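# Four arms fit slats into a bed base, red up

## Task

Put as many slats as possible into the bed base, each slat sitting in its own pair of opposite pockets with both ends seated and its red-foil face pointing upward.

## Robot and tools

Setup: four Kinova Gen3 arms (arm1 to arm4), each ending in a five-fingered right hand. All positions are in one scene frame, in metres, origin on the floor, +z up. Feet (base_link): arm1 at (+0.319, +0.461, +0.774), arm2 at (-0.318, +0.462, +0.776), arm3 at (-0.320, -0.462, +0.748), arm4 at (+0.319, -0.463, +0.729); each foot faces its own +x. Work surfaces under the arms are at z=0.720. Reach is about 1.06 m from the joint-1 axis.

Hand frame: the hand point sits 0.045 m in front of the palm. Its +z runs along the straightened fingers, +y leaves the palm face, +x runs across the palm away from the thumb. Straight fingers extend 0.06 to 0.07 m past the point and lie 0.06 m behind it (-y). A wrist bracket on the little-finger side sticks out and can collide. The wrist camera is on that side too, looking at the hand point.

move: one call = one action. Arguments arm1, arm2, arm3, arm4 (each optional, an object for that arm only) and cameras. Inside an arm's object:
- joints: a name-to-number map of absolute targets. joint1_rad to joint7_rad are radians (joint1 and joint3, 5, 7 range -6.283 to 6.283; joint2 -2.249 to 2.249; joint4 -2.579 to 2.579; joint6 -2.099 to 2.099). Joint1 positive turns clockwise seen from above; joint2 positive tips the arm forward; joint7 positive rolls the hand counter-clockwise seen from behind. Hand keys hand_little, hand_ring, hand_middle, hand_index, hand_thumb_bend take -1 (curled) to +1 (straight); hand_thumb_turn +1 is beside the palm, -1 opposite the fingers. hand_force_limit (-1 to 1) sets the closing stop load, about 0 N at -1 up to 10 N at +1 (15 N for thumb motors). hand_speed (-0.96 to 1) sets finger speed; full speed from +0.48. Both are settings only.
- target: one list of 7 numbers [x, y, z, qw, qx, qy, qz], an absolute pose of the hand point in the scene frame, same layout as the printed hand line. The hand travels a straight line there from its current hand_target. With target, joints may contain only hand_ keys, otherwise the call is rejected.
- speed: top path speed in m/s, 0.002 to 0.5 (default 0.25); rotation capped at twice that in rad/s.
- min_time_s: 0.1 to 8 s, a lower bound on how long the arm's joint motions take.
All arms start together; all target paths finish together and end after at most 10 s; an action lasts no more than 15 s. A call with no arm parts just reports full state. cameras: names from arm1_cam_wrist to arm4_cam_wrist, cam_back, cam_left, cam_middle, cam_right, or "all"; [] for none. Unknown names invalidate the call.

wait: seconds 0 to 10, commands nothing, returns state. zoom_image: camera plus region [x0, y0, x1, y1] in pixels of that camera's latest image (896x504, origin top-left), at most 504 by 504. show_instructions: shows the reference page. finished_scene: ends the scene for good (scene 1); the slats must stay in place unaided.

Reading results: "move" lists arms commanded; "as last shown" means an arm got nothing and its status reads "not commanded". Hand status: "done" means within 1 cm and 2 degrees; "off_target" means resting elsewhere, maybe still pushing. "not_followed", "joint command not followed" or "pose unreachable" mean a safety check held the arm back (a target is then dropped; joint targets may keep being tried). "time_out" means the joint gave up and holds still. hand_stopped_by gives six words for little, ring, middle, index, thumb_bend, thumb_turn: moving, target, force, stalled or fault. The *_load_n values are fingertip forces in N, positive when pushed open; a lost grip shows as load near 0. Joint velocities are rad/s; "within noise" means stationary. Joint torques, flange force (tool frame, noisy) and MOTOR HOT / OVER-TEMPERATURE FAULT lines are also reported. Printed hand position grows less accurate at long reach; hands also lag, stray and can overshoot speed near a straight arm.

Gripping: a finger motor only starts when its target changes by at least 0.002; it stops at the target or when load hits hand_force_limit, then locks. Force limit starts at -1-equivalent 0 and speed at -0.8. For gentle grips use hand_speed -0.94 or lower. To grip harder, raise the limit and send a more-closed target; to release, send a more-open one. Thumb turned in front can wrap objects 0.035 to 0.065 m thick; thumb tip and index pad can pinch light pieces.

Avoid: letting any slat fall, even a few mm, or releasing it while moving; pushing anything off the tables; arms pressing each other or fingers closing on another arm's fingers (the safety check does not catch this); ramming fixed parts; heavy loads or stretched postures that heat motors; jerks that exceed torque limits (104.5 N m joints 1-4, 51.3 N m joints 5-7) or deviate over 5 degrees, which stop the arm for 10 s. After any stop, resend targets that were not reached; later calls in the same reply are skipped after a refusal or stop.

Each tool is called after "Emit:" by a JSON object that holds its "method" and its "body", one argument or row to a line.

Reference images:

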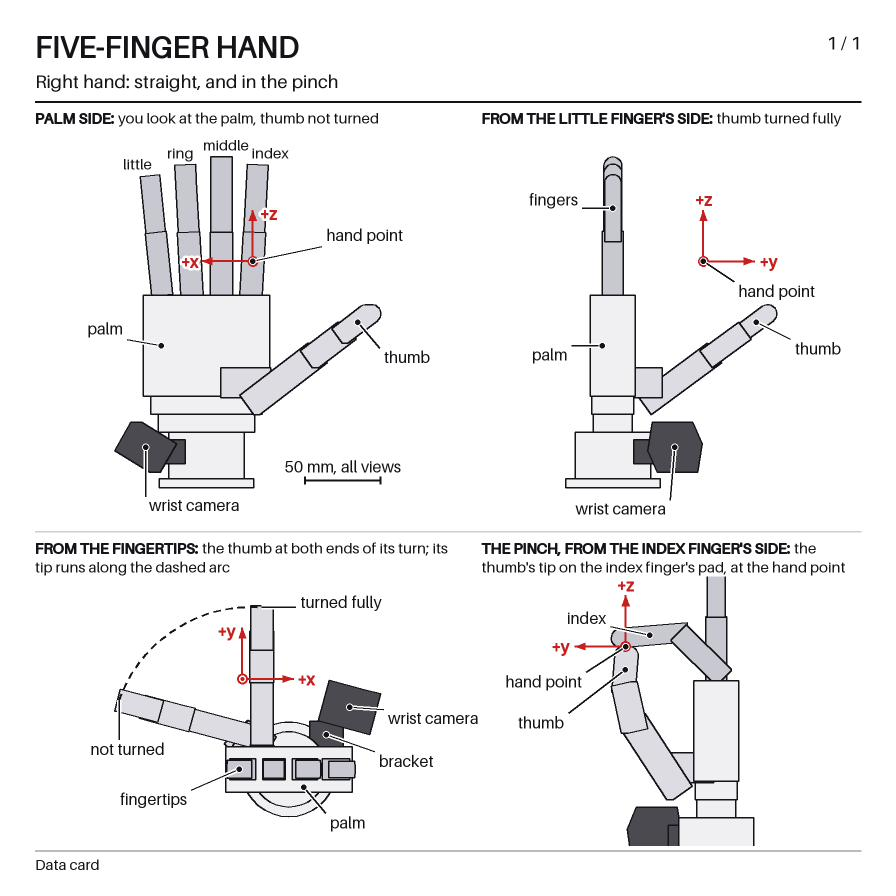

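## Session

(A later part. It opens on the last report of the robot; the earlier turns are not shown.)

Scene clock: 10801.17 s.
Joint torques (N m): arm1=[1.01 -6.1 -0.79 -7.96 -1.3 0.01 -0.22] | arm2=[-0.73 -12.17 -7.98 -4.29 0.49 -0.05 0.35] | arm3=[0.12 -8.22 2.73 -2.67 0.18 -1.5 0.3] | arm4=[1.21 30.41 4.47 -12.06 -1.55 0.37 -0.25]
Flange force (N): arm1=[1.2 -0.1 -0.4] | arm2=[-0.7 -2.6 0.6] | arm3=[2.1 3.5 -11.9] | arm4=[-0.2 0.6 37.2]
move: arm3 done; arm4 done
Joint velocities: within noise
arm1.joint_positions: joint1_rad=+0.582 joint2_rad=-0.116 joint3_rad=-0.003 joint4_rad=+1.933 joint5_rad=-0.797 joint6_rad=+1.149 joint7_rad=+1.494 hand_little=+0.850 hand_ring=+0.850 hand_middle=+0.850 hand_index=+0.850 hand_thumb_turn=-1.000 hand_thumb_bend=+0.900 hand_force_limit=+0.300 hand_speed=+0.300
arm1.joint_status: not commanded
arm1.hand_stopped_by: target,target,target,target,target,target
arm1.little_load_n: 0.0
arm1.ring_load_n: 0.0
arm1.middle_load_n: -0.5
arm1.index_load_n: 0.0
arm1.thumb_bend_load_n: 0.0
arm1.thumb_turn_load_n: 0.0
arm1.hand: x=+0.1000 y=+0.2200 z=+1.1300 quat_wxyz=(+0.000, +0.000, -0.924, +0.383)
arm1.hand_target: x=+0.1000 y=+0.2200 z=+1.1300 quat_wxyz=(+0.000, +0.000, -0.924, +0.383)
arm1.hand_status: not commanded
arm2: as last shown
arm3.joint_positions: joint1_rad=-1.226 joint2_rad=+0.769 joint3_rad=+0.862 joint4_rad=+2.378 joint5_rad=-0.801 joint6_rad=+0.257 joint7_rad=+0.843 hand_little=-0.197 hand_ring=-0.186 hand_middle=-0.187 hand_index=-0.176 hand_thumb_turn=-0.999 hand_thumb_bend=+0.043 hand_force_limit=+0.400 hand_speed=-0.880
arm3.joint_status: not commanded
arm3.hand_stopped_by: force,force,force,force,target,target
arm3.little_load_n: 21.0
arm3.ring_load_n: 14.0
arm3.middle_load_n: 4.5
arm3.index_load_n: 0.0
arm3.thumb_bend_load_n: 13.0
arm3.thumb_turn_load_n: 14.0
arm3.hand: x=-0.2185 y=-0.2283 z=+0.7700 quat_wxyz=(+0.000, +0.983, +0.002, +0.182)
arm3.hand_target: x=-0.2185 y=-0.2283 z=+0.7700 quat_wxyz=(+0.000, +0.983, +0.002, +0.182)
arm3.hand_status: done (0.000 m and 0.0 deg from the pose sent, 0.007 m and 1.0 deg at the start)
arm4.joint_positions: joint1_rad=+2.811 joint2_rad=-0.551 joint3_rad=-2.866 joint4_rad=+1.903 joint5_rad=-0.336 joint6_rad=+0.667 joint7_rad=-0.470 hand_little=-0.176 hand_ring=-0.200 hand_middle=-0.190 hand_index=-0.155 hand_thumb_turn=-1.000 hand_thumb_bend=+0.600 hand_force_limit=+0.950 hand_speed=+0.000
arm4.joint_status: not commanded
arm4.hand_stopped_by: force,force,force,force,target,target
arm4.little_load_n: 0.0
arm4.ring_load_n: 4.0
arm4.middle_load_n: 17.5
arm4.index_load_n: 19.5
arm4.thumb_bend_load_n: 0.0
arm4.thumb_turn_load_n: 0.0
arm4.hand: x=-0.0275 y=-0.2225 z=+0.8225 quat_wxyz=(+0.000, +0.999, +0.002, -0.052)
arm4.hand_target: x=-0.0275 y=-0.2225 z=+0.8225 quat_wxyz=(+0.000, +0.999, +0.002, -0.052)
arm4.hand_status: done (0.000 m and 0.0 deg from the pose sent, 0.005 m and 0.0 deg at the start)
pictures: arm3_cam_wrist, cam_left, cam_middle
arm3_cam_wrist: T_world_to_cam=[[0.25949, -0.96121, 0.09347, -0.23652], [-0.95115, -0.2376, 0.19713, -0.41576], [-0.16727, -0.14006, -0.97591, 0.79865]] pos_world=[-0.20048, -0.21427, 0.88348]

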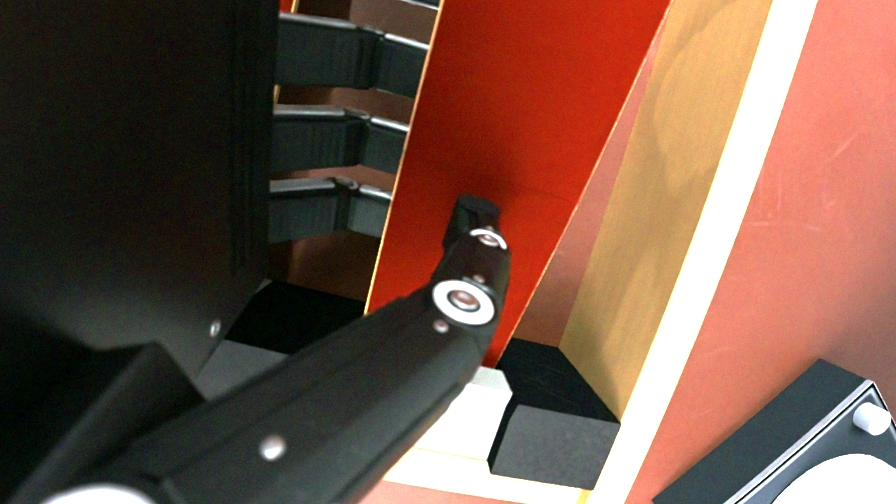

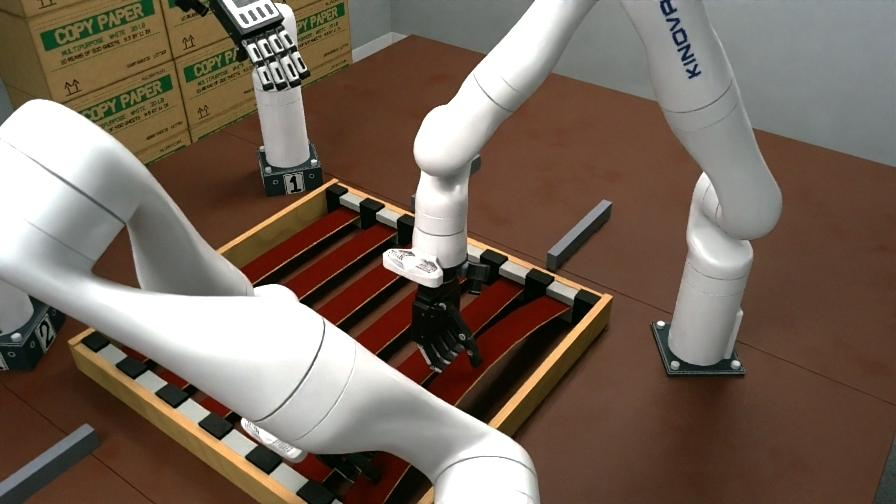

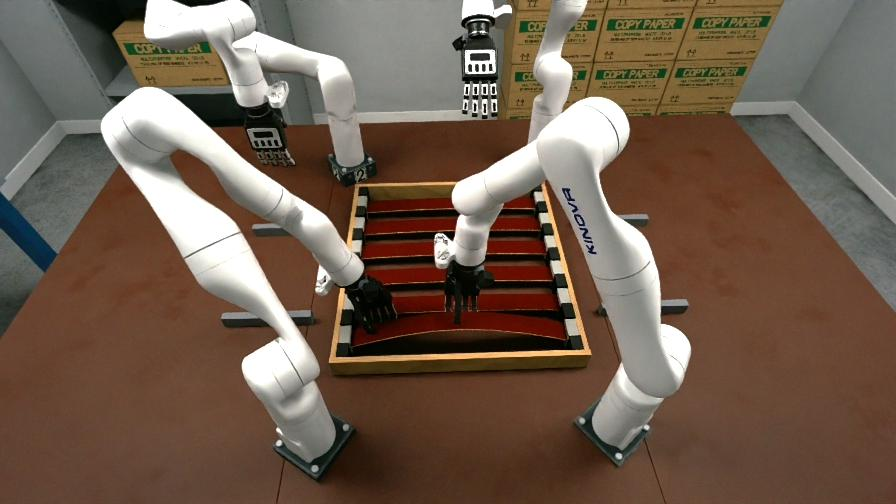

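Emit:
{"method": "move", "body": {
  "arm3": {"target": [-0.2225, -0.2283, 0.769, -0.00036, 0.98836, 0.00233, 0.15212], "speed": 0.04},
  "arm4": {"target": [-0.0285, -0.2225, 0.8165, 0.0001, 0.99905, 0.00235, -0.04362], "speed": 0.04},
  "cameras": ["arm3_cam_wrist", "arm4_cam_wrist", "cam_middle"]
}}

Emit:
{"method": "zoom_image", "body": {
  "camera": "arm3_cam_wrist",
  "region": [400, 280, 560, 430]
}}

Scene clock: 10859.80 s.
Joint torques (N m): arm1=[0.98 -6.12 -0.83 -7.95 -1.32 -0.02 -0.2] | arm2=[-0.7 -12.18 -7.97 -4.25 0.51 -0.04 0.34] | arm3=[-1.48 -11.64 1.63 -2.32 -0.48 0.72 -0.24] | arm4=[1.24 27.81 4.7 -8.39 -0.46 1.8 0.1]
Flange force (N): arm1=[1.3 -0.1 -0.6] | arm2=[-0.6 -2.7 0.5] | arm3=[5.0 3.1 2.8] | arm4=[-4.9 -2.0 33.5]
move: arm3 done; arm4 done
Joint velocities: within noise
arm1, arm2: as last shown
arm1.middle_load_n: 0.0
arm3.joint_positions: joint1_rad=-1.145 joint2_rad=+0.727 joint3_rad=+0.808 joint4_rad=+2.371 joint5_rad=-0.803 joint6_rad=+0.267 joint7_rad=+0.887 hand_little=-0.197 hand_ring=-0.186 hand_middle=-0.187 hand_index=-0.176 hand_thumb_turn=-0.999 hand_thumb_bend=+0.043 hand_force_limit=+0.400 hand_speed=-0.880
arm3.joint_status: not commanded
arm3.hand_stopped_by: force,force,force,force,target,target
arm3.little_load_n: 12.0
arm3.ring_load_n: 8.5
arm3.middle_load_n: 5.0
arm3.index_load_n: 5.5
arm3.thumb_bend_load_n: 13.0
arm3.thumb_turn_load_n: 8.0
arm3.hand: x=-0.2225 y=-0.2283 z=+0.7690 quat_wxyz=(+0.000, +0.988, +0.002, +0.152)
arm3.hand_target: x=-0.2225 y=-0.2283 z=+0.7690 quat_wxyz=(+0.000, +0.988, +0.002, +0.152)
arm3.hand_status: done (0.000 m and 0.0 deg from the pose sent, 0.004 m and 3.5 deg at the start)
arm4.joint_positions: joint1_rad=+2.797 joint2_rad=-0.569 joint3_rad=-2.858 joint4_rad=+1.893 joint5_rad=-0.328 joint6_rad=+0.669 joint7_rad=-0.486 hand_little=-0.176 hand_ring=-0.200 hand_middle=-0.190 hand_index=-0.155 hand_thumb_turn=-1.000 hand_thumb_bend=+0.600 hand_force_limit=+0.950 hand_speed=+0.000
arm4.joint_status: not commanded
arm4.hand_stopped_by: force,force,force,force,target,target
arm4.little_load_n: 0.0
arm4.ring_load_n: 5.0
arm4.middle_load_n: 16.0
arm4.index_load_n: 16.5
arm4.thumb_bend_load_n: 0.0
arm4.thumb_turn_load_n: 0.0
arm4.hand: x=-0.0285 y=-0.2225 z=+0.8165 quat_wxyz=(+0.000, +0.999, +0.002, -0.044)
arm4.hand_target: x=-0.0285 y=-0.2225 z=+0.8165 quat_wxyz=(+0.000, +0.999, +0.002, -0.044)
arm4.hand_status: done (0.000 m and 0.0 deg from the pose sent, 0.006 m and 0.9 deg at the start)
arm3_cam_wrist: T_world_to_cam=[[0.26478, -0.96117, 0.07774, -0.22213], [-0.93732, -0.23759, 0.2549, -0.46074], [-0.22653, -0.14036, -0.96384, 0.77446]] pos_world=[-0.19761, -0.21427, 0.88116]
arm4_cam_wrist: T_world_to_cam=[[0.3236, -0.94602, -0.01787, -0.1881], [-0.78065, -0.27761, 0.55993, -0.53455], [-0.53467, -0.16724, -0.82834, 0.73887]] pos_world=[0.03863, -0.20278, 0.90799]

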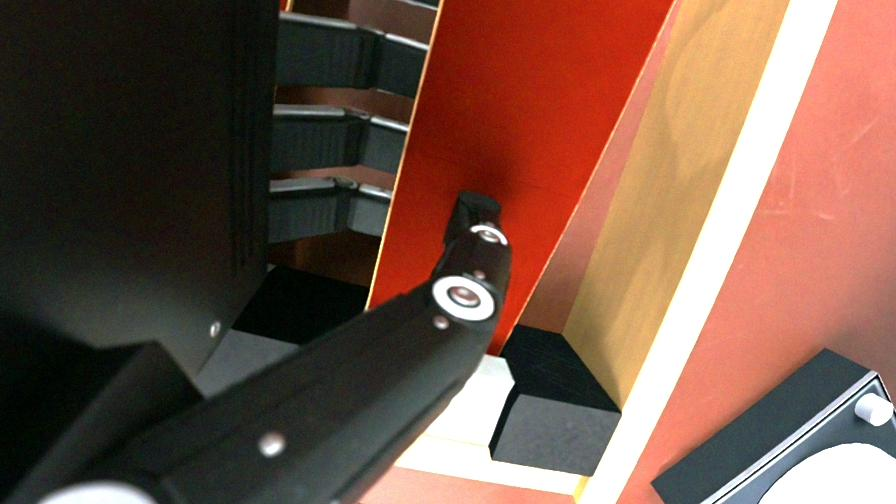

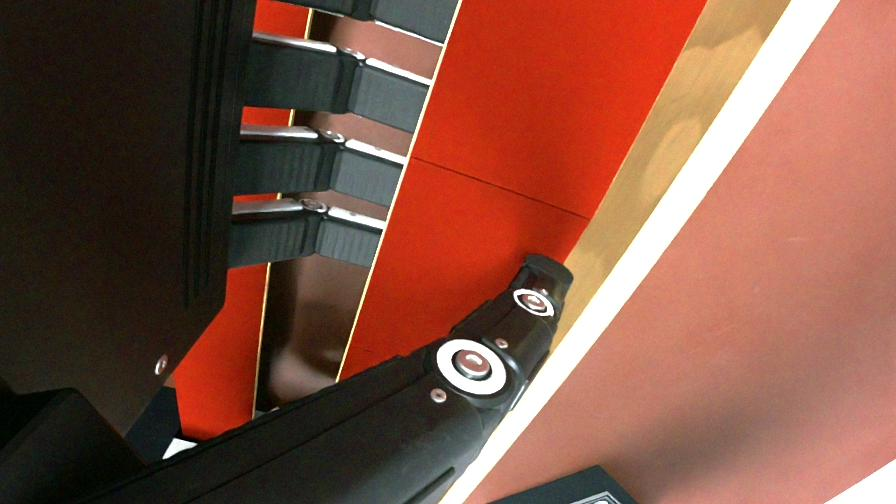

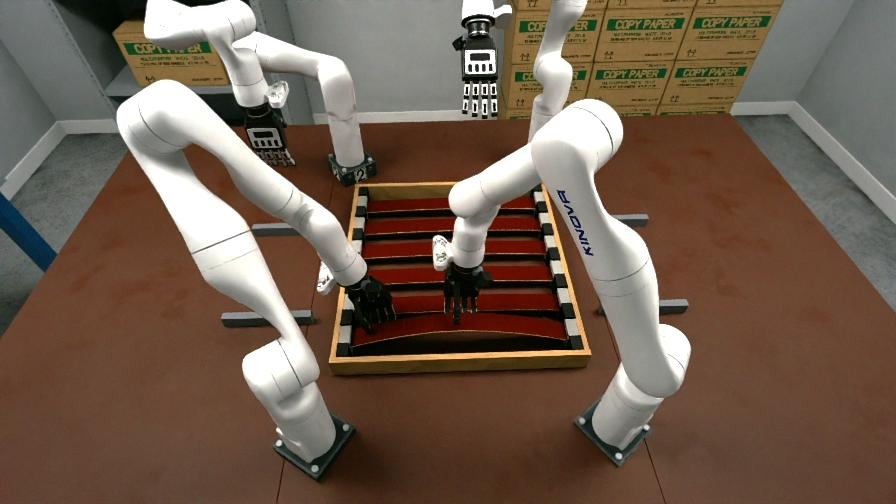

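Scaled by 3.150 from the camera's image (finer frame: 1280x720).

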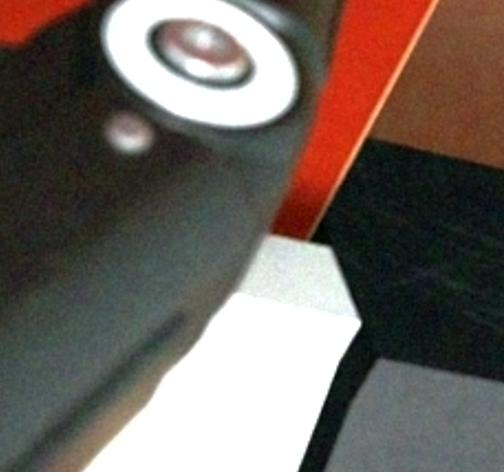

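Emit:
{"method": "move", "body": {
  "arm3": {"target": [-0.225, -0.2285, 0.7675, -0.0003, 0.99155, 0.00234, 0.12964], "speed": 0.04},
  "arm4": {"target": [-0.0295, -0.2228, 0.808, 0.0001, 0.99923, 0.00235, -0.03926], "speed": 0.04}
}}

Emit:
{"method": "move", "body": {
  "arm3": {"target": [-0.2275, -0.2285, 0.7655, -0.00025, 0.99429, 0.00234, 0.1067], "speed": 0.04},
  "arm4": {"target": [-0.0305, -0.2228, 0.7995, 0.00008, 0.9994, 0.00235, -0.0349], "speed": 0.04},
  "cameras": ["arm3_cam_wrist", "arm4_cam_wrist", "cam_middle"]
}}

Emit:
{"method": "zoom_image", "body": {
  "camera": "arm3_cam_wrist",
  "region": [400, 280, 560, 430]
}}

Emit:
{"method": "zoom_image", "body": {
  "camera": "cam_middle",
  "region": [320, 270, 600, 360]
}}

Scene clock: 10887.60 s.
Joint torques (N m): arm1=[1.03 -6.14 -0.86 -7.94 -1.32 -0.01 -0.21] | arm2=[-0.72 -12.18 -7.94 -4.23 0.5 -0.08 0.33] | arm3=[-2.58 -14.65 1.61 -2.35 -0.68 1.9 -0.48] | arm4=[0.77 24.59 4.17 -6.4 -0.12 1.91 0.19]
Flange force (N): arm1=[1.4 -0.1 -0.5] | arm2=[-0.5 -2.7 0.4] | arm3=[6.2 3.6 18.2] | arm4=[-5.0 -2.8 25.9]
move: arm3 done; arm4 done
Joint velocities: within noise
arm1: as last shown
arm2.joint_positions: joint1_rad=-4.427 joint2_rad=+1.054 joint3_rad=+4.181 joint4_rad=+1.890 joint5_rad=+0.893 joint6_rad=+1.845 joint7_rad=-0.862 hand_little=+0.620 hand_ring=+0.620 hand_middle=+0.620 hand_index=+0.620 hand_thumb_turn=-1.000 hand_thumb_bend=+0.800 hand_force_limit=+0.950 hand_speed=+0.000
arm2.joint_status: not commanded
arm2.hand_stopped_by: target,target,target,target,target,target
arm2.little_load_n: 0.0
arm2.ring_load_n: 0.0
arm2.middle_load_n: 0.0
arm2.index_load_n: 0.0
arm2.thumb_bend_load_n: 0.0
arm2.thumb_turn_load_n: 0.0
arm2.hand: x=-0.4200 y=+0.2200 z=+1.0200 quat_wxyz=(+0.000, -0.005, -1.000, +0.000)
arm2.hand_target: x=-0.4200 y=+0.2200 z=+1.0200 quat_wxyz=(+0.000, -0.005, -1.000, +0.000)
arm2.hand_status: not commanded
arm3.joint_positions: joint1_rad=-1.076 joint2_rad=+0.701 joint3_rad=+0.760 joint4_rad=+2.366 joint5_rad=-0.809 joint6_rad=+0.273 joint7_rad=+0.925 hand_little=-0.197 hand_ring=-0.186 hand_middle=-0.187 hand_index=-0.176 hand_thumb_turn=-0.999 hand_thumb_bend=+0.043 hand_force_limit=+0.400 hand_speed=-0.880
arm3.joint_status: not commanded
arm3.hand_stopped_by: force,force,force,force,target,target
arm3.little_load_n: 10.5
arm3.ring_load_n: 8.0
arm3.middle_load_n: 7.0
arm3.index_load_n: 10.0
arm3.thumb_bend_load_n: 11.5
arm3.thumb_turn_load_n: 8.0
arm3.hand: x=-0.2250 y=-0.2285 z=+0.7675 quat_wxyz=(+0.000, +0.992, +0.002, +0.130)
arm3.hand_target: x=-0.2250 y=-0.2285 z=+0.7675 quat_wxyz=(+0.000, +0.992, +0.002, +0.130)
arm3.hand_status: done (0.000 m and 0.0 deg from the pose sent, 0.003 m and 2.6 deg at the start)
arm4.joint_positions: joint1_rad=+2.792 joint2_rad=-0.589 joint3_rad=-2.860 joint4_rad=+1.893 joint5_rad=-0.329 joint6_rad=+0.656 joint7_rad=-0.490 hand_little=-0.176 hand_ring=-0.200 hand_middle=-0.190 hand_index=-0.155 hand_thumb_turn=-1.000 hand_thumb_bend=+0.600 hand_force_limit=+0.950 hand_speed=+0.000
arm4.joint_status: not commanded
arm4.hand_stopped_by: force,force,force,force,target,target
arm4.little_load_n: 0.5
arm4.ring_load_n: 5.0
arm4.middle_load_n: 13.0
arm4.index_load_n: 11.5
arm4.thumb_bend_load_n: 0.0
arm4.thumb_turn_load_n: 0.0
arm4.hand: x=-0.0295 y=-0.2228 z=+0.8080 quat_wxyz=(+0.000, +0.999, +0.002, -0.039)
arm4.hand_target: x=-0.0295 y=-0.2228 z=+0.8080 quat_wxyz=(+0.000, +0.999, +0.002, -0.039)
arm4.hand_status: done (0.000 m and 0.0 deg from the pose sent, 0.009 m and 0.5 deg at the start)
pictures: none

Scene clock: 10888.67 s.
Joint torques (N m): arm1=[0.97 -6.12 -0.78 -7.97 -1.33 -0.01 -0.2] | arm2=[-0.71 -12.16 -8.01 -4.26 0.48 -0.07 0.34] | arm3=[-2.92 -16.16 1.1 -2.09 -0.83 2.83 -0.58] | arm4=[1.05 22.15 4.47 -4.97 0.44 1.77 0.28]
Flange force (N): arm1=[1.3 -0.2 -0.5] | arm2=[-0.6 -2.8 0.5] | arm3=[7.2 3.6 23.9] | arm4=[-6.1 -2.2 20.0]
move: arm3 done; arm4 done
Joint velocities: within noise
arm1, arm2: as last shown
arm3.joint_positions: joint1_rad=-1.002 joint2_rad=+0.681 joint3_rad=+0.707 joint4_rad=+2.359 joint5_rad=-0.818 joint6_rad=+0.281 joint7_rad=+0.966 hand_little=-0.197 hand_ring=-0.186 hand_middle=-0.186 hand_index=-0.176 hand_thumb_turn=-0.999 hand_thumb_bend=+0.043 hand_force_limit=+0.400 hand_speed=-0.880
arm3.joint_status: not commanded
arm3.hand_stopped_by: force,force,force,force,target,target
arm3.little_load_n: 9.0
arm3.ring_load_n: 7.5
arm3.middle_load_n: 8.0
arm3.index_load_n: 13.0
arm3.thumb_bend_load_n: 10.5
arm3.thumb_turn_load_n: 6.5
arm3.hand: x=-0.2275 y=-0.2285 z=+0.7655 quat_wxyz=(+0.000, +0.994, +0.002, +0.107)
arm3.hand_target: x=-0.2275 y=-0.2285 z=+0.7655 quat_wxyz=(+0.000, +0.994, +0.002, +0.107)
arm3.hand_status: done (0.000 m and 0.0 deg from the pose sent, 0.003 m and 2.6 deg at the start)
arm4.joint_positions: joint1_rad=+2.788 joint2_rad=-0.609 joint3_rad=-2.861 joint4_rad=+1.891 joint5_rad=-0.330 joint6_rad=+0.644 joint7_rad=-0.494 hand_little=-0.176 hand_ring=-0.200 hand_middle=-0.190 hand_index=-0.156 hand_thumb_turn=-1.000 hand_thumb_bend=+0.600 hand_force_limit=+0.950 hand_speed=+0.000
arm4.joint_status: not commanded
arm4.hand_stopped_by: force,force,force,force,target,target
arm4.little_load_n: 0.0
arm4.ring_load_n: 4.5
arm4.middle_load_n: 11.0
arm4.index_load_n: 8.0
arm4.thumb_bend_load_n: 0.0
arm4.thumb_turn_load_n: 0.0
arm4.hand: x=-0.0305 y=-0.2228 z=+0.7995 quat_wxyz=(+0.000, +0.999, +0.002, -0.035)
arm4.hand_target: x=-0.0305 y=-0.2228 z=+0.7995 quat_wxyz=(+0.000, +0.999, +0.002, -0.035)
arm4.hand_status: done (0.000 m and 0.0 deg from the pose sent, 0.009 m and 0.5 deg at the start)
arm3_cam_wrist: T_world_to_cam=[[0.27083, -0.96114, 0.05357, -0.20077], [-0.91005, -0.2375, 0.3397, -0.52331], [-0.31378, -0.14075, -0.93901, 0.73094]] pos_world=[-0.19251, -0.21437, 0.87488]
arm4_cam_wrist: T_world_to_cam=[[0.32387, -0.94602, -0.0122, -0.19257], [-0.79036, -0.27762, 0.54614, -0.51593], [-0.52004, -0.16724, -0.83761, 0.73148]] pos_world=[0.035, -0.20308, 0.89212]

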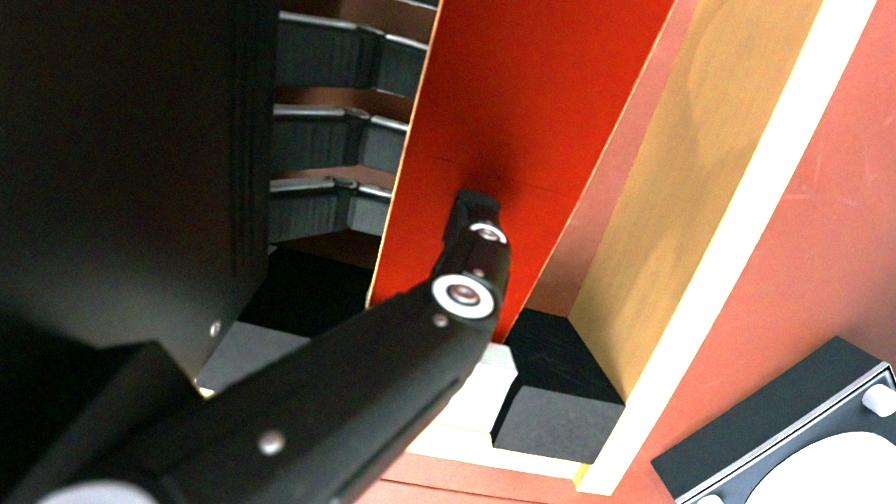

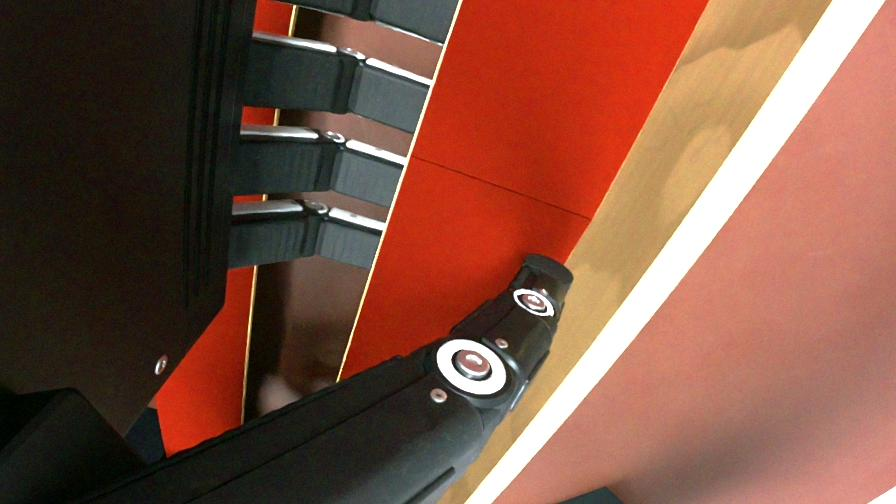

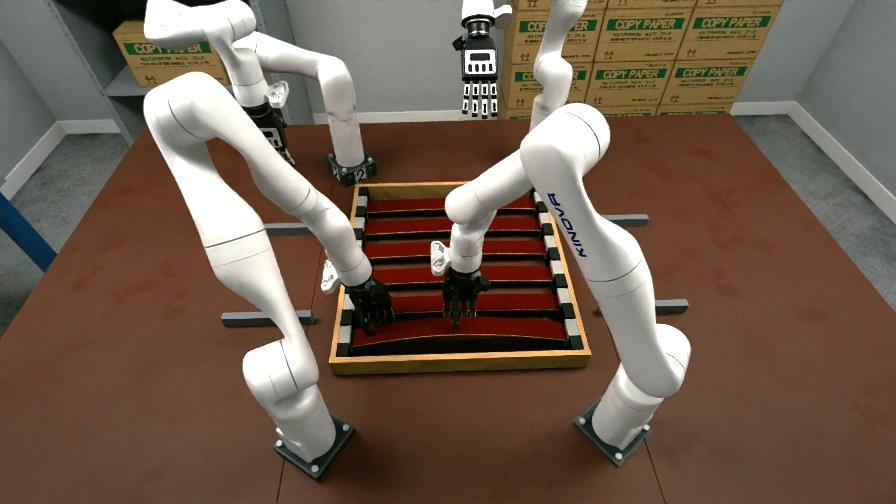

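Scaled by 3.150 from the camera's image (finer frame: 1280x720).

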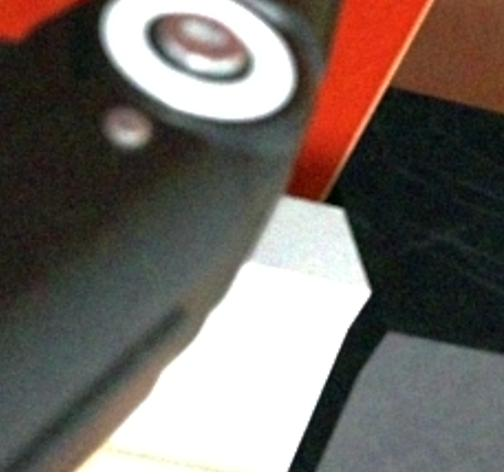

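Scaled by 1.800 from the camera's image (finer frame: 1280x720).

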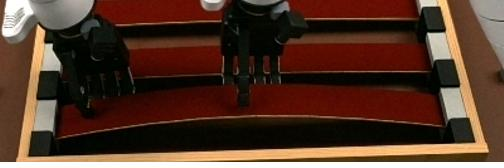

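Emit:
{"method": "move", "body": {
  "arm3": {"target": [-0.2288, -0.2287, 0.7622, -0.00019, 0.99692, 0.00235, 0.07845], "speed": 0.04},
  "arm4": {"target": [-0.0308, -0.2228, 0.7912, 0.00007, 0.99953, 0.00235, -0.03054], "speed": 0.04}
}}

Emit:
{"method": "move", "body": {
  "arm3": {"target": [-0.2293, -0.2287, 0.7592, -0.00012, 0.99863, 0.00235, 0.05234], "speed": 0.04},
  "arm4": {"target": [-0.0308, -0.2228, 0.783, 0.00005, 0.99969, 0.00235, -0.02444], "speed": 0.04},
  "cameras": ["arm3_cam_wrist", "arm4_cam_wrist", "cam_middle"]
}}

Emit:
{"method": "zoom_image", "body": {
  "camera": "arm3_cam_wrist",
  "region": [400, 260, 560, 410]
}}

Emit:
{"method": "zoom_image", "body": {
  "camera": "cam_middle",
  "region": [320, 270, 600, 360]
}}

Scene clock: 10914.97 s.
Joint torques (N m): arm1=[1 -6.12 -0.8 -7.96 -1.32 -0.02 -0.21] | arm2=[-0.75 -12.16 -7.99 -4.23 0.48 -0.05 0.36] | arm3=[-2.08 -12.95 0.01 -1.59 -0.75 2.26 -0.39] | arm4=[1.39 22.32 5 -4.35 0.76 2.02 0.38]
Flange force (N): arm1=[1.3 -0.1 -0.5] | arm2=[-0.6 -2.7 0.5] | arm3=[7.0 2.7 6.6] | arm4=[-7.4 -2.0 20.9]
move: arm3 done; arm4 done
Joint velocities: within noise
arm1, arm2: as last shown
arm1.middle_load_n: -0.5
arm2.little_load_n: 0.5
arm3.joint_positions: joint1_rad=-0.899 joint2_rad=+0.664 joint3_rad=+0.636 joint4_rad=+2.348 joint5_rad=-0.833 joint6_rad=+0.292 joint7_rad=+1.025 hand_little=-0.198 hand_ring=-0.187 hand_middle=-0.186 hand_index=-0.176 hand_thumb_turn=-0.999 hand_thumb_bend=+0.043 hand_force_limit=+0.400 hand_speed=-0.880
arm3.joint_status: not commanded
arm3.hand_stopped_by: force,force,force,force,target,target
arm3.little_load_n: 4.0
arm3.ring_load_n: 4.0
arm3.middle_load_n: 6.5
arm3.index_load_n: 10.0
arm3.thumb_bend_load_n: 10.5
arm3.thumb_turn_load_n: 6.0
arm3.hand: x=-0.2288 y=-0.2287 z=+0.7622 quat_wxyz=(+0.000, +0.997, +0.002, +0.078)
arm3.hand_target: x=-0.2288 y=-0.2287 z=+0.7622 quat_wxyz=(+0.000, +0.997, +0.002, +0.078)
arm3.hand_status: done (0.000 m and 0.0 deg from the pose sent, 0.004 m and 3.2 deg at the start)
arm4.joint_positions: joint1_rad=+2.785 joint2_rad=-0.629 joint3_rad=-2.862 joint4_rad=+1.890 joint5_rad=-0.331 joint6_rad=+0.631 joint7_rad=-0.497 hand_little=-0.176 hand_ring=-0.200 hand_middle=-0.190 hand_index=-0.156 hand_thumb_turn=-1.000 hand_thumb_bend=+0.600 hand_force_limit=+0.950 hand_speed=+0.000
arm4.joint_status: not commanded
arm4.hand_stopped_by: force,force,force,force,target,target
arm4.little_load_n: 0.0
arm4.ring_load_n: 5.0
arm4.middle_load_n: 12.0
arm4.index_load_n: 7.5
arm4.thumb_bend_load_n: -0.5
arm4.thumb_turn_load_n: 0.0
arm4.hand: x=-0.0308 y=-0.2228 z=+0.7912 quat_wxyz=(+0.000, +1.000, +0.002, -0.031)
arm4.hand_target: x=-0.0308 y=-0.2228 z=+0.7912 quat_wxyz=(+0.000, +1.000, +0.002, -0.031)
arm4.hand_status: done (0.000 m and 0.0 deg from the pose sent, 0.008 m and 0.5 deg at the start)
pictures: none

Scene clock: 10916.13 s.
Joint torques (N m): arm1=[1 -6.12 -0.82 -7.94 -1.32 -0.01 -0.2] | arm2=[-0.75 -12.17 -7.99 -4.28 0.5 -0.03 0.33] | arm3=[-0.56 -10.08 0.61 -2.45 -0.52 0.61 -0.03] | arm4=[0.64 22.34 4.18 -4.89 0.23 1.66 0.26]
Flange force (N): arm1=[1.3 -0.2 -0.5] | arm2=[-0.6 -2.6 0.6] | arm3=[1.7 3.2 -8.3] | arm4=[-4.9 -2.1 19.2]
move: arm3 done; arm4 done
Joint velocities: within noise
arm1, arm2: as last shown
arm1.middle_load_n: 0.0
arm2.little_load_n: 0.0
arm3.joint_positions: joint1_rad=-0.803 joint2_rad=+0.656 joint3_rad=+0.574 joint4_rad=+2.334 joint5_rad=-0.848 joint6_rad=+0.308 joint7_rad=+1.081 hand_little=-0.198 hand_ring=-0.187 hand_middle=-0.186 hand_index=-0.176 hand_thumb_turn=-1.000 hand_thumb_bend=+0.043 hand_force_limit=+0.400 hand_speed=-0.880
arm3.joint_status: not commanded
arm3.hand_stopped_by: force,force,force,force,target,target
arm3.little_load_n: 0.5
arm3.ring_load_n: 1.5
arm3.middle_load_n: 5.5
arm3.index_load_n: 7.5
arm3.thumb_bend_load_n: 11.0
arm3.thumb_turn_load_n: 4.5
arm3.hand: x=-0.2293 y=-0.2287 z=+0.7592 quat_wxyz=(+0.000, +0.999, +0.002, +0.052)
arm3.hand_target: x=-0.2293 y=-0.2287 z=+0.7592 quat_wxyz=(+0.000, +0.999, +0.002, +0.052)
arm3.hand_status: done (0.000 m and 0.0 deg from the pose sent, 0.003 m and 3.0 deg at the start)
arm4.joint_positions: joint1_rad=+2.778 joint2_rad=-0.649 joint3_rad=-2.860 joint4_rad=+1.886 joint5_rad=-0.329 joint6_rad=+0.623 joint7_rad=-0.504 hand_little=-0.176 hand_ring=-0.200 hand_middle=-0.190 hand_index=-0.156 hand_thumb_turn=-1.000 hand_thumb_bend=+0.600 hand_force_limit=+0.950 hand_speed=+0.000
arm4.joint_status: not commanded
arm4.hand_stopped_by: force,force,force,force,target,target
arm4.little_load_n: 0.0
arm4.ring_load_n: 6.0
arm4.middle_load_n: 12.0
arm4.index_load_n: 6.0
arm4.thumb_bend_load_n: 0.0
arm4.thumb_turn_load_n: 0.0
arm4.hand: x=-0.0308 y=-0.2228 z=+0.7830 quat_wxyz=(+0.000, +1.000, +0.002, -0.024)
arm4.hand_target: x=-0.0308 y=-0.2228 z=+0.7830 quat_wxyz=(+0.000, +1.000, +0.002, -0.024)
arm4.hand_status: done (0.000 m and 0.0 deg from the pose sent, 0.008 m and 0.7 deg at the start)
arm3_cam_wrist: T_world_to_cam=[[0.27508, -0.96111, 0.02431, -0.177], [-0.86769, -0.2373, 0.43682, -0.58685], [-0.41406, -0.14125, -0.89922, 0.67115]] pos_world=[-0.18261, -0.21457, 0.86416]
arm4_cam_wrist: T_world_to_cam=[[0.324, -0.94604, -0.00552, -0.1979], [-0.80159, -0.27761, 0.52952, -0.49447], [-0.50248, -0.16714, -0.84828, 0.72642]] pos_world=[0.03277, -0.20308, 0.87695]

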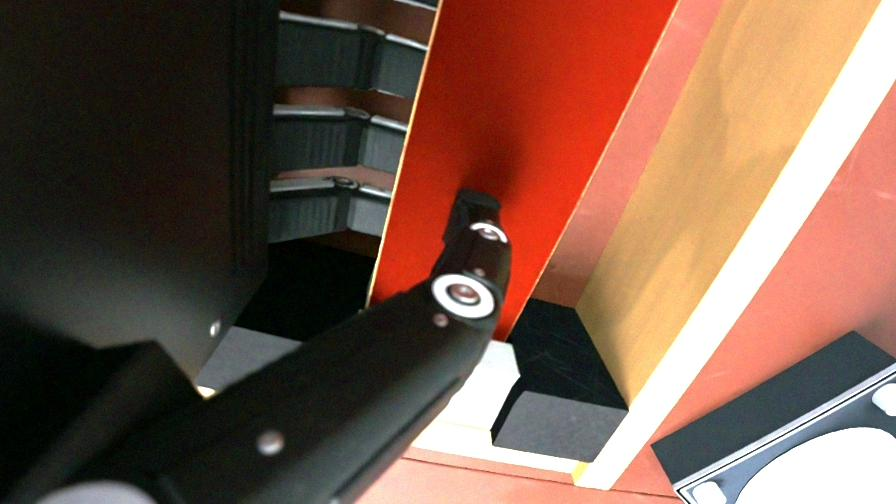

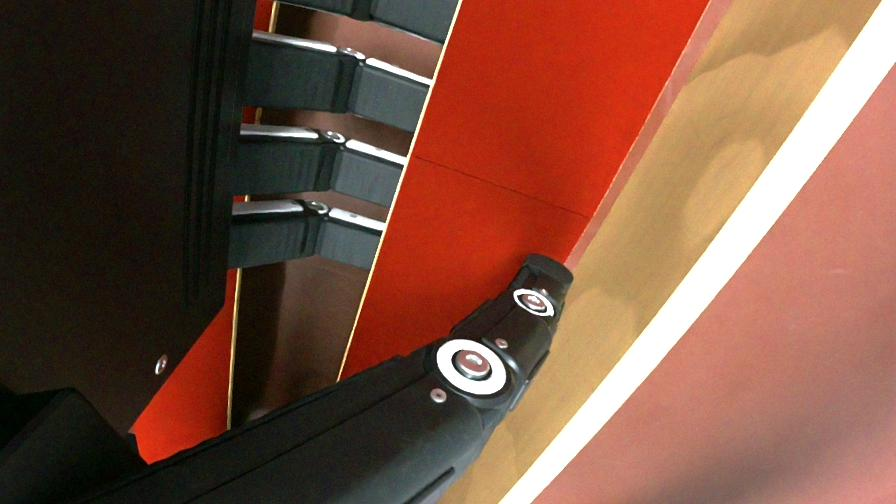

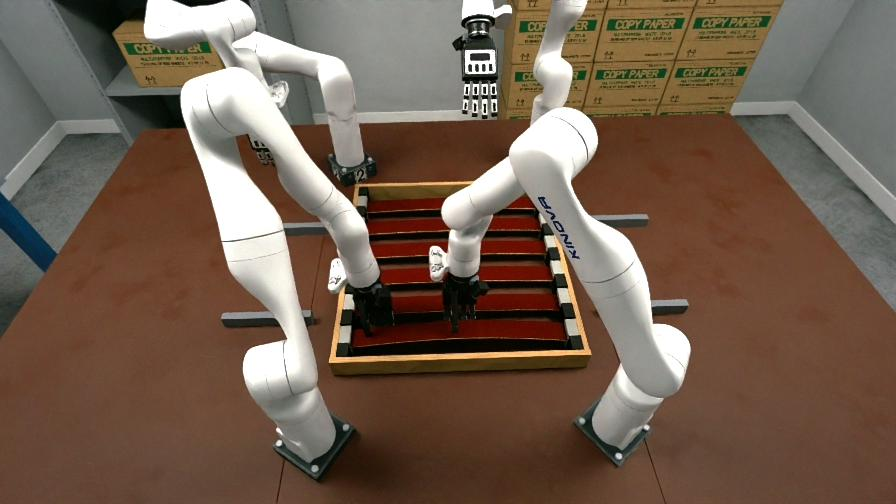

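Scaled by 3.150 from the camera's image (finer frame: 1280x720).

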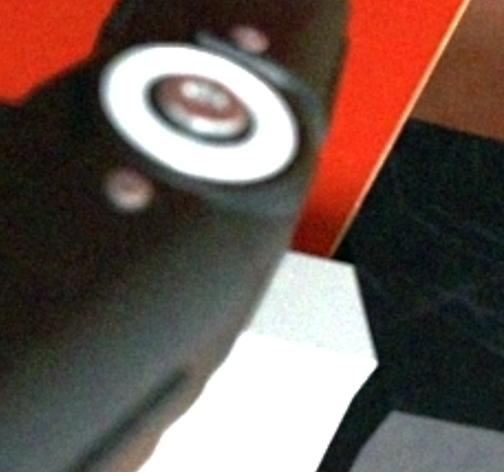

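Scaled by 1.800 from the camera's image (finer frame: 1280x720).

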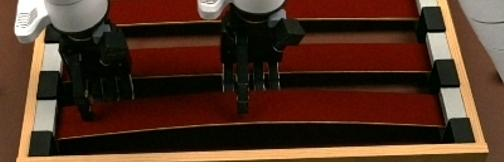

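Emit:
{"method": "move", "body": {
  "arm3": {"target": [-0.2293, -0.2287, 0.7582, -0.00007, 0.99953, 0.00235, 0.03054], "speed": 0.04},
  "arm4": {"target": [-0.0305, -0.2228, 0.7755, 0.00004, 0.99982, 0.00236, -0.01876], "speed": 0.04}
}}

Emit:
{"method": "move", "body": {
  "arm3": {"target": [-0.2293, -0.2287, 0.7572, -0.00004, 0.99986, 0.00236, 0.01658], "speed": 0.04},
  "arm4": {"target": [-0.0305, -0.2228, 0.7695, 0.00004, 0.99992, 0.00236, -0.01222], "speed": 0.04},
  "cameras": ["arm3_cam_wrist", "arm4_cam_wrist", "cam_middle", "cam_left"]
}}

Emit:
{"method": "zoom_image", "body": {
  "camera": "arm3_cam_wrist",
  "region": [400, 260, 560, 410]
}}

Emit:
{"method": "zoom_image", "body": {
  "camera": "cam_middle",
  "region": [320, 270, 600, 360]
}}

Scene clock: 10931.47 s.
Joint torques (N m): arm1=[0.99 -6.12 -0.83 -7.94 -1.32 -0.03 -0.24] | arm2=[-0.76 -12.15 -7.96 -4.2 0.5 -0.04 0.33] | arm3=[-0.43 -11.01 1.03 -2.78 -0.39 0.49 0.04] | arm4=[0 20.31 3.45 -4.46 -0.04 1.28 0.13]
Flange force (N): arm1=[1.4 0.0 -0.6] | arm2=[-0.5 -2.7 0.4] | arm3=[0.3 3.4 -4.6] | arm4=[-3.0 -2.5 13.1]
move: arm3 done; arm4 done
Joint velocities: within noise
arm1, arm2: as last shown
arm2.ring_load_n: 0.5
arm3.joint_positions: joint1_rad=-0.731 joint2_rad=+0.652 joint3_rad=+0.534 joint4_rad=+2.320 joint5_rad=-0.854 joint6_rad=+0.333 joint7_rad=+1.125 hand_little=-0.198 hand_ring=-0.187 hand_middle=-0.186 hand_index=-0.176 hand_thumb_turn=-1.000 hand_thumb_bend=+0.043 hand_force_limit=+0.400 hand_speed=-0.880
arm3.joint_status: not commanded
arm3.hand_stopped_by: force,force,force,force,target,target
arm3.little_load_n: 0.0
arm3.ring_load_n: 0.5
arm3.middle_load_n: 6.0
arm3.index_load_n: 9.0
arm3.thumb_bend_load_n: 10.5
arm3.thumb_turn_load_n: 5.0
arm3.hand: x=-0.2293 y=-0.2287 z=+0.7582 quat_wxyz=(+0.000, +1.000, +0.002, +0.031)
arm3.hand_target: x=-0.2293 y=-0.2287 z=+0.7582 quat_wxyz=(+0.000, +1.000, +0.002, +0.031)
arm3.hand_status: done (0.000 m and 0.0 deg from the pose sent, 0.001 m and 2.5 deg at the start)
arm4.joint_positions: joint1_rad=+2.773 joint2_rad=-0.667 joint3_rad=-2.857 joint4_rad=+1.882 joint5_rad=-0.327 joint6_rad=+0.617 joint7_rad=-0.510 hand_little=-0.176 hand_ring=-0.200 hand_middle=-0.190 hand_index=-0.157 hand_thumb_turn=-1.000 hand_thumb_bend=+0.600 hand_force_limit=+0.950 hand_speed=+0.000
arm4.joint_status: not commanded
arm4.hand_stopped_by: force,force,force,force,target,target
arm4.little_load_n: 0.0
arm4.ring_load_n: 5.5
arm4.middle_load_n: 9.5
arm4.index_load_n: 1.5
arm4.thumb_bend_load_n: -0.5
arm4.thumb_turn_load_n: 0.0
arm4.hand: x=-0.0305 y=-0.2228 z=+0.7755 quat_wxyz=(+0.000, +1.000, +0.002, -0.019)
arm4.hand_target: x=-0.0305 y=-0.2228 z=+0.7755 quat_wxyz=(+0.000, +1.000, +0.002, -0.019)
arm4.hand_status: done (0.000 m and 0.0 deg from the pose sent, 0.008 m and 0.7 deg at the start)
pictures: none

Scene clock: 10932.43 s.
Joint torques (N m): arm1=[0.97 -6.09 -0.84 -7.94 -1.31 -0.04 -0.2] | arm2=[-0.72 -12.17 -7.96 -4.27 0.49 -0.06 0.33] | arm3=[0.1 -11.5 1.76 -3.02 -0.08 0.06 0.21] | arm4=[-0.18 19.02 3.24 -4.67 -0.2 0.6 -0.01]
Flange force (N): arm1=[1.3 -0.1 -0.7] | arm2=[-0.6 -2.6 0.5] | arm3=[-2.2 2.8 -2.9] | arm4=[-1.4 -1.8 8.4]
move: arm3 done; arm4 done
Joint velocities: within noise
arm1, arm2: as last shown
arm1.index_load_n: -0.5
arm2.ring_load_n: 0.0
arm2.thumb_bend_load_n: -0.5
arm3.joint_positions: joint1_rad=-0.685 joint2_rad=+0.652 joint3_rad=+0.509 joint4_rad=+2.311 joint5_rad=-0.860 joint6_rad=+0.349 joint7_rad=+1.153 hand_little=-0.198 hand_ring=-0.187 hand_middle=-0.186 hand_index=-0.176 hand_thumb_turn=-1.000 hand_thumb_bend=+0.043 hand_force_limit=+0.400 hand_speed=-0.880
arm3.joint_status: not commanded
arm3.hand_stopped_by: force,force,force,force,target,target
arm3.little_load_n: 0.0
arm3.ring_load_n: 0.5
arm3.middle_load_n: 6.5
arm3.index_load_n: 10.0
arm3.thumb_bend_load_n: 10.5
arm3.thumb_turn_load_n: 5.0
arm3.hand: x=-0.2293 y=-0.2287 z=+0.7572 quat_wxyz=(+0.000, +1.000, +0.002, +0.017)
arm3.hand_target: x=-0.2293 y=-0.2287 z=+0.7572 quat_wxyz=(+0.000, +1.000, +0.002, +0.017)
arm3.hand_status: done (0.000 m and 0.0 deg from the pose sent, 0.001 m and 1.6 deg at the start)
arm4.joint_positions: joint1_rad=+2.764 joint2_rad=-0.684 joint3_rad=-2.852 joint4_rad=+1.875 joint5_rad=-0.323 joint6_rad=+0.616 joint7_rad=-0.520 hand_little=-0.176 hand_ring=-0.200 hand_middle=-0.191 hand_index=-0.157 hand_thumb_turn=-1.000 hand_thumb_bend=+0.600 hand_force_limit=+0.950 hand_speed=+0.000
arm4.joint_status: not commanded
arm4.hand_stopped_by: force,force,force,force,target,target
arm4.little_load_n: 0.5
arm4.ring_load_n: 4.5
arm4.middle_load_n: 5.0
arm4.index_load_n: 0.0
arm4.thumb_bend_load_n: 0.0
arm4.thumb_turn_load_n: 0.0
arm4.hand: x=-0.0305 y=-0.2228 z=+0.7695 quat_wxyz=(+0.000, +1.000, +0.002, -0.012)
arm4.hand_target: x=-0.0305 y=-0.2228 z=+0.7695 quat_wxyz=(+0.000, +1.000, +0.002, -0.012)
arm4.hand_status: done (0.000 m and 0.0 deg from the pose sent, 0.006 m and 0.7 deg at the start)
pictures: arm3_cam_wrist, arm4_cam_wrist, cam_left, cam_middle
arm3_cam_wrist: T_world_to_cam=[[0.27608, -0.96112, 0.00492, -0.16209], [-0.83422, -0.23708, 0.49786, -0.62441], [-0.47734, -0.14155, -0.86724, 0.63055]] pos_world=[-0.17516, -0.21457, 0.85851]
arm4_cam_wrist: T_world_to_cam=[[0.32406, -0.94603, 0.00227, -0.20404], [-0.81428, -0.27771, 0.50973, -0.47228], [-0.48159, -0.16703, -0.86033, 0.72505]] pos_world=[0.03073, -0.20308, 0.86498]

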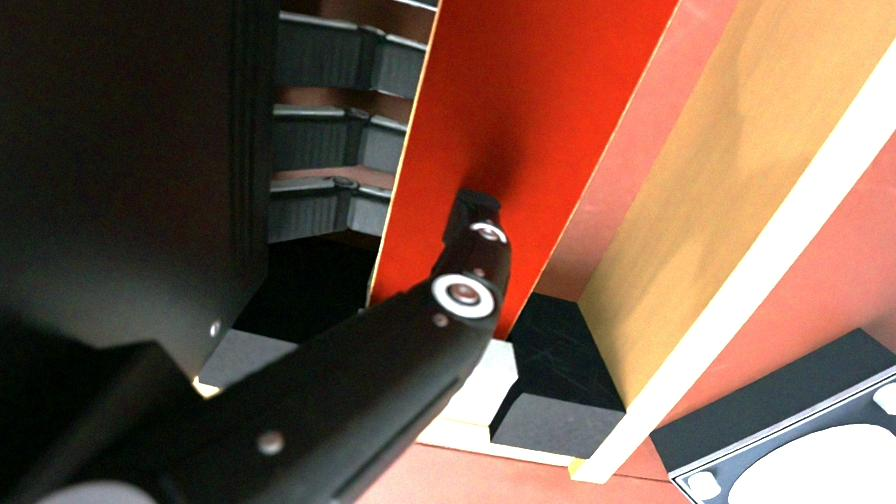

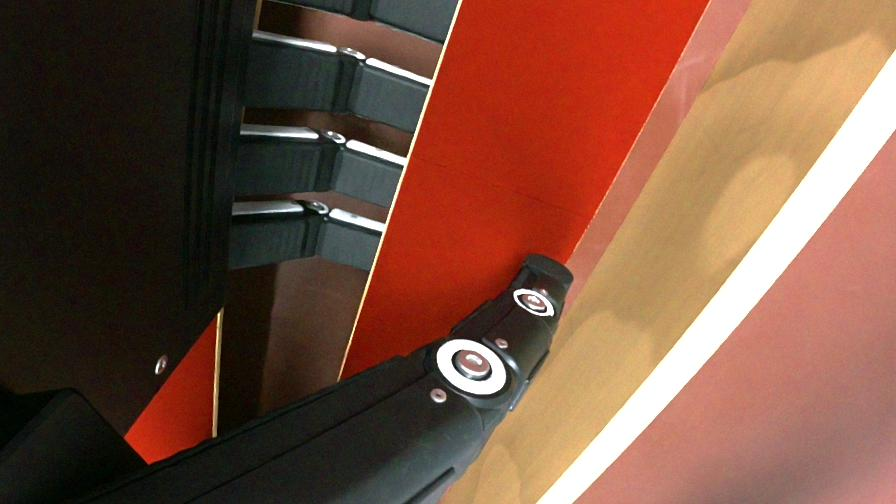

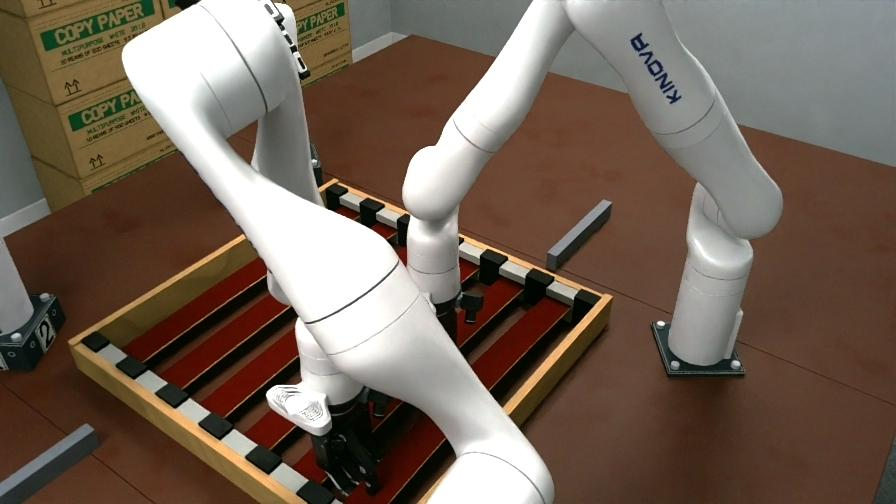

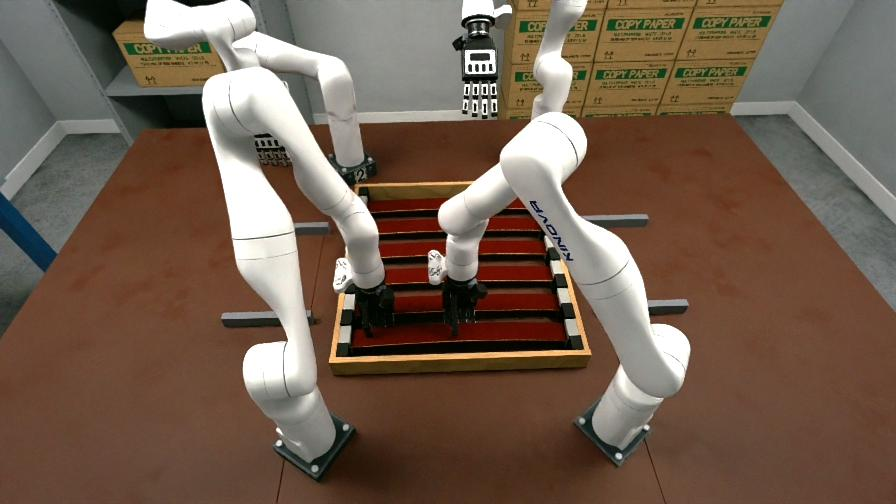

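Scaled by 3.150 from the camera's image (finer frame: 1280x720).

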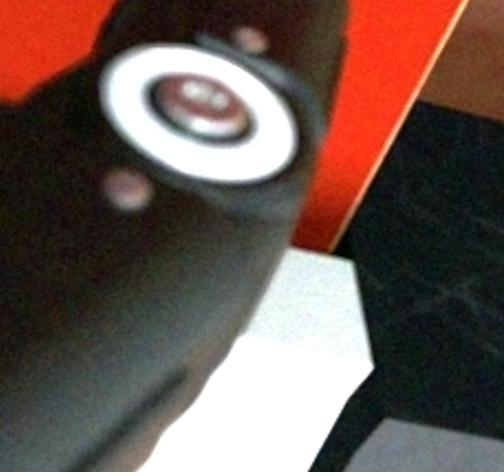

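Scaled by 1.800 from the camera's image (finer frame: 1280x720).

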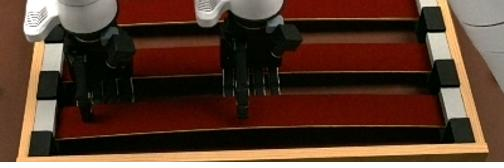

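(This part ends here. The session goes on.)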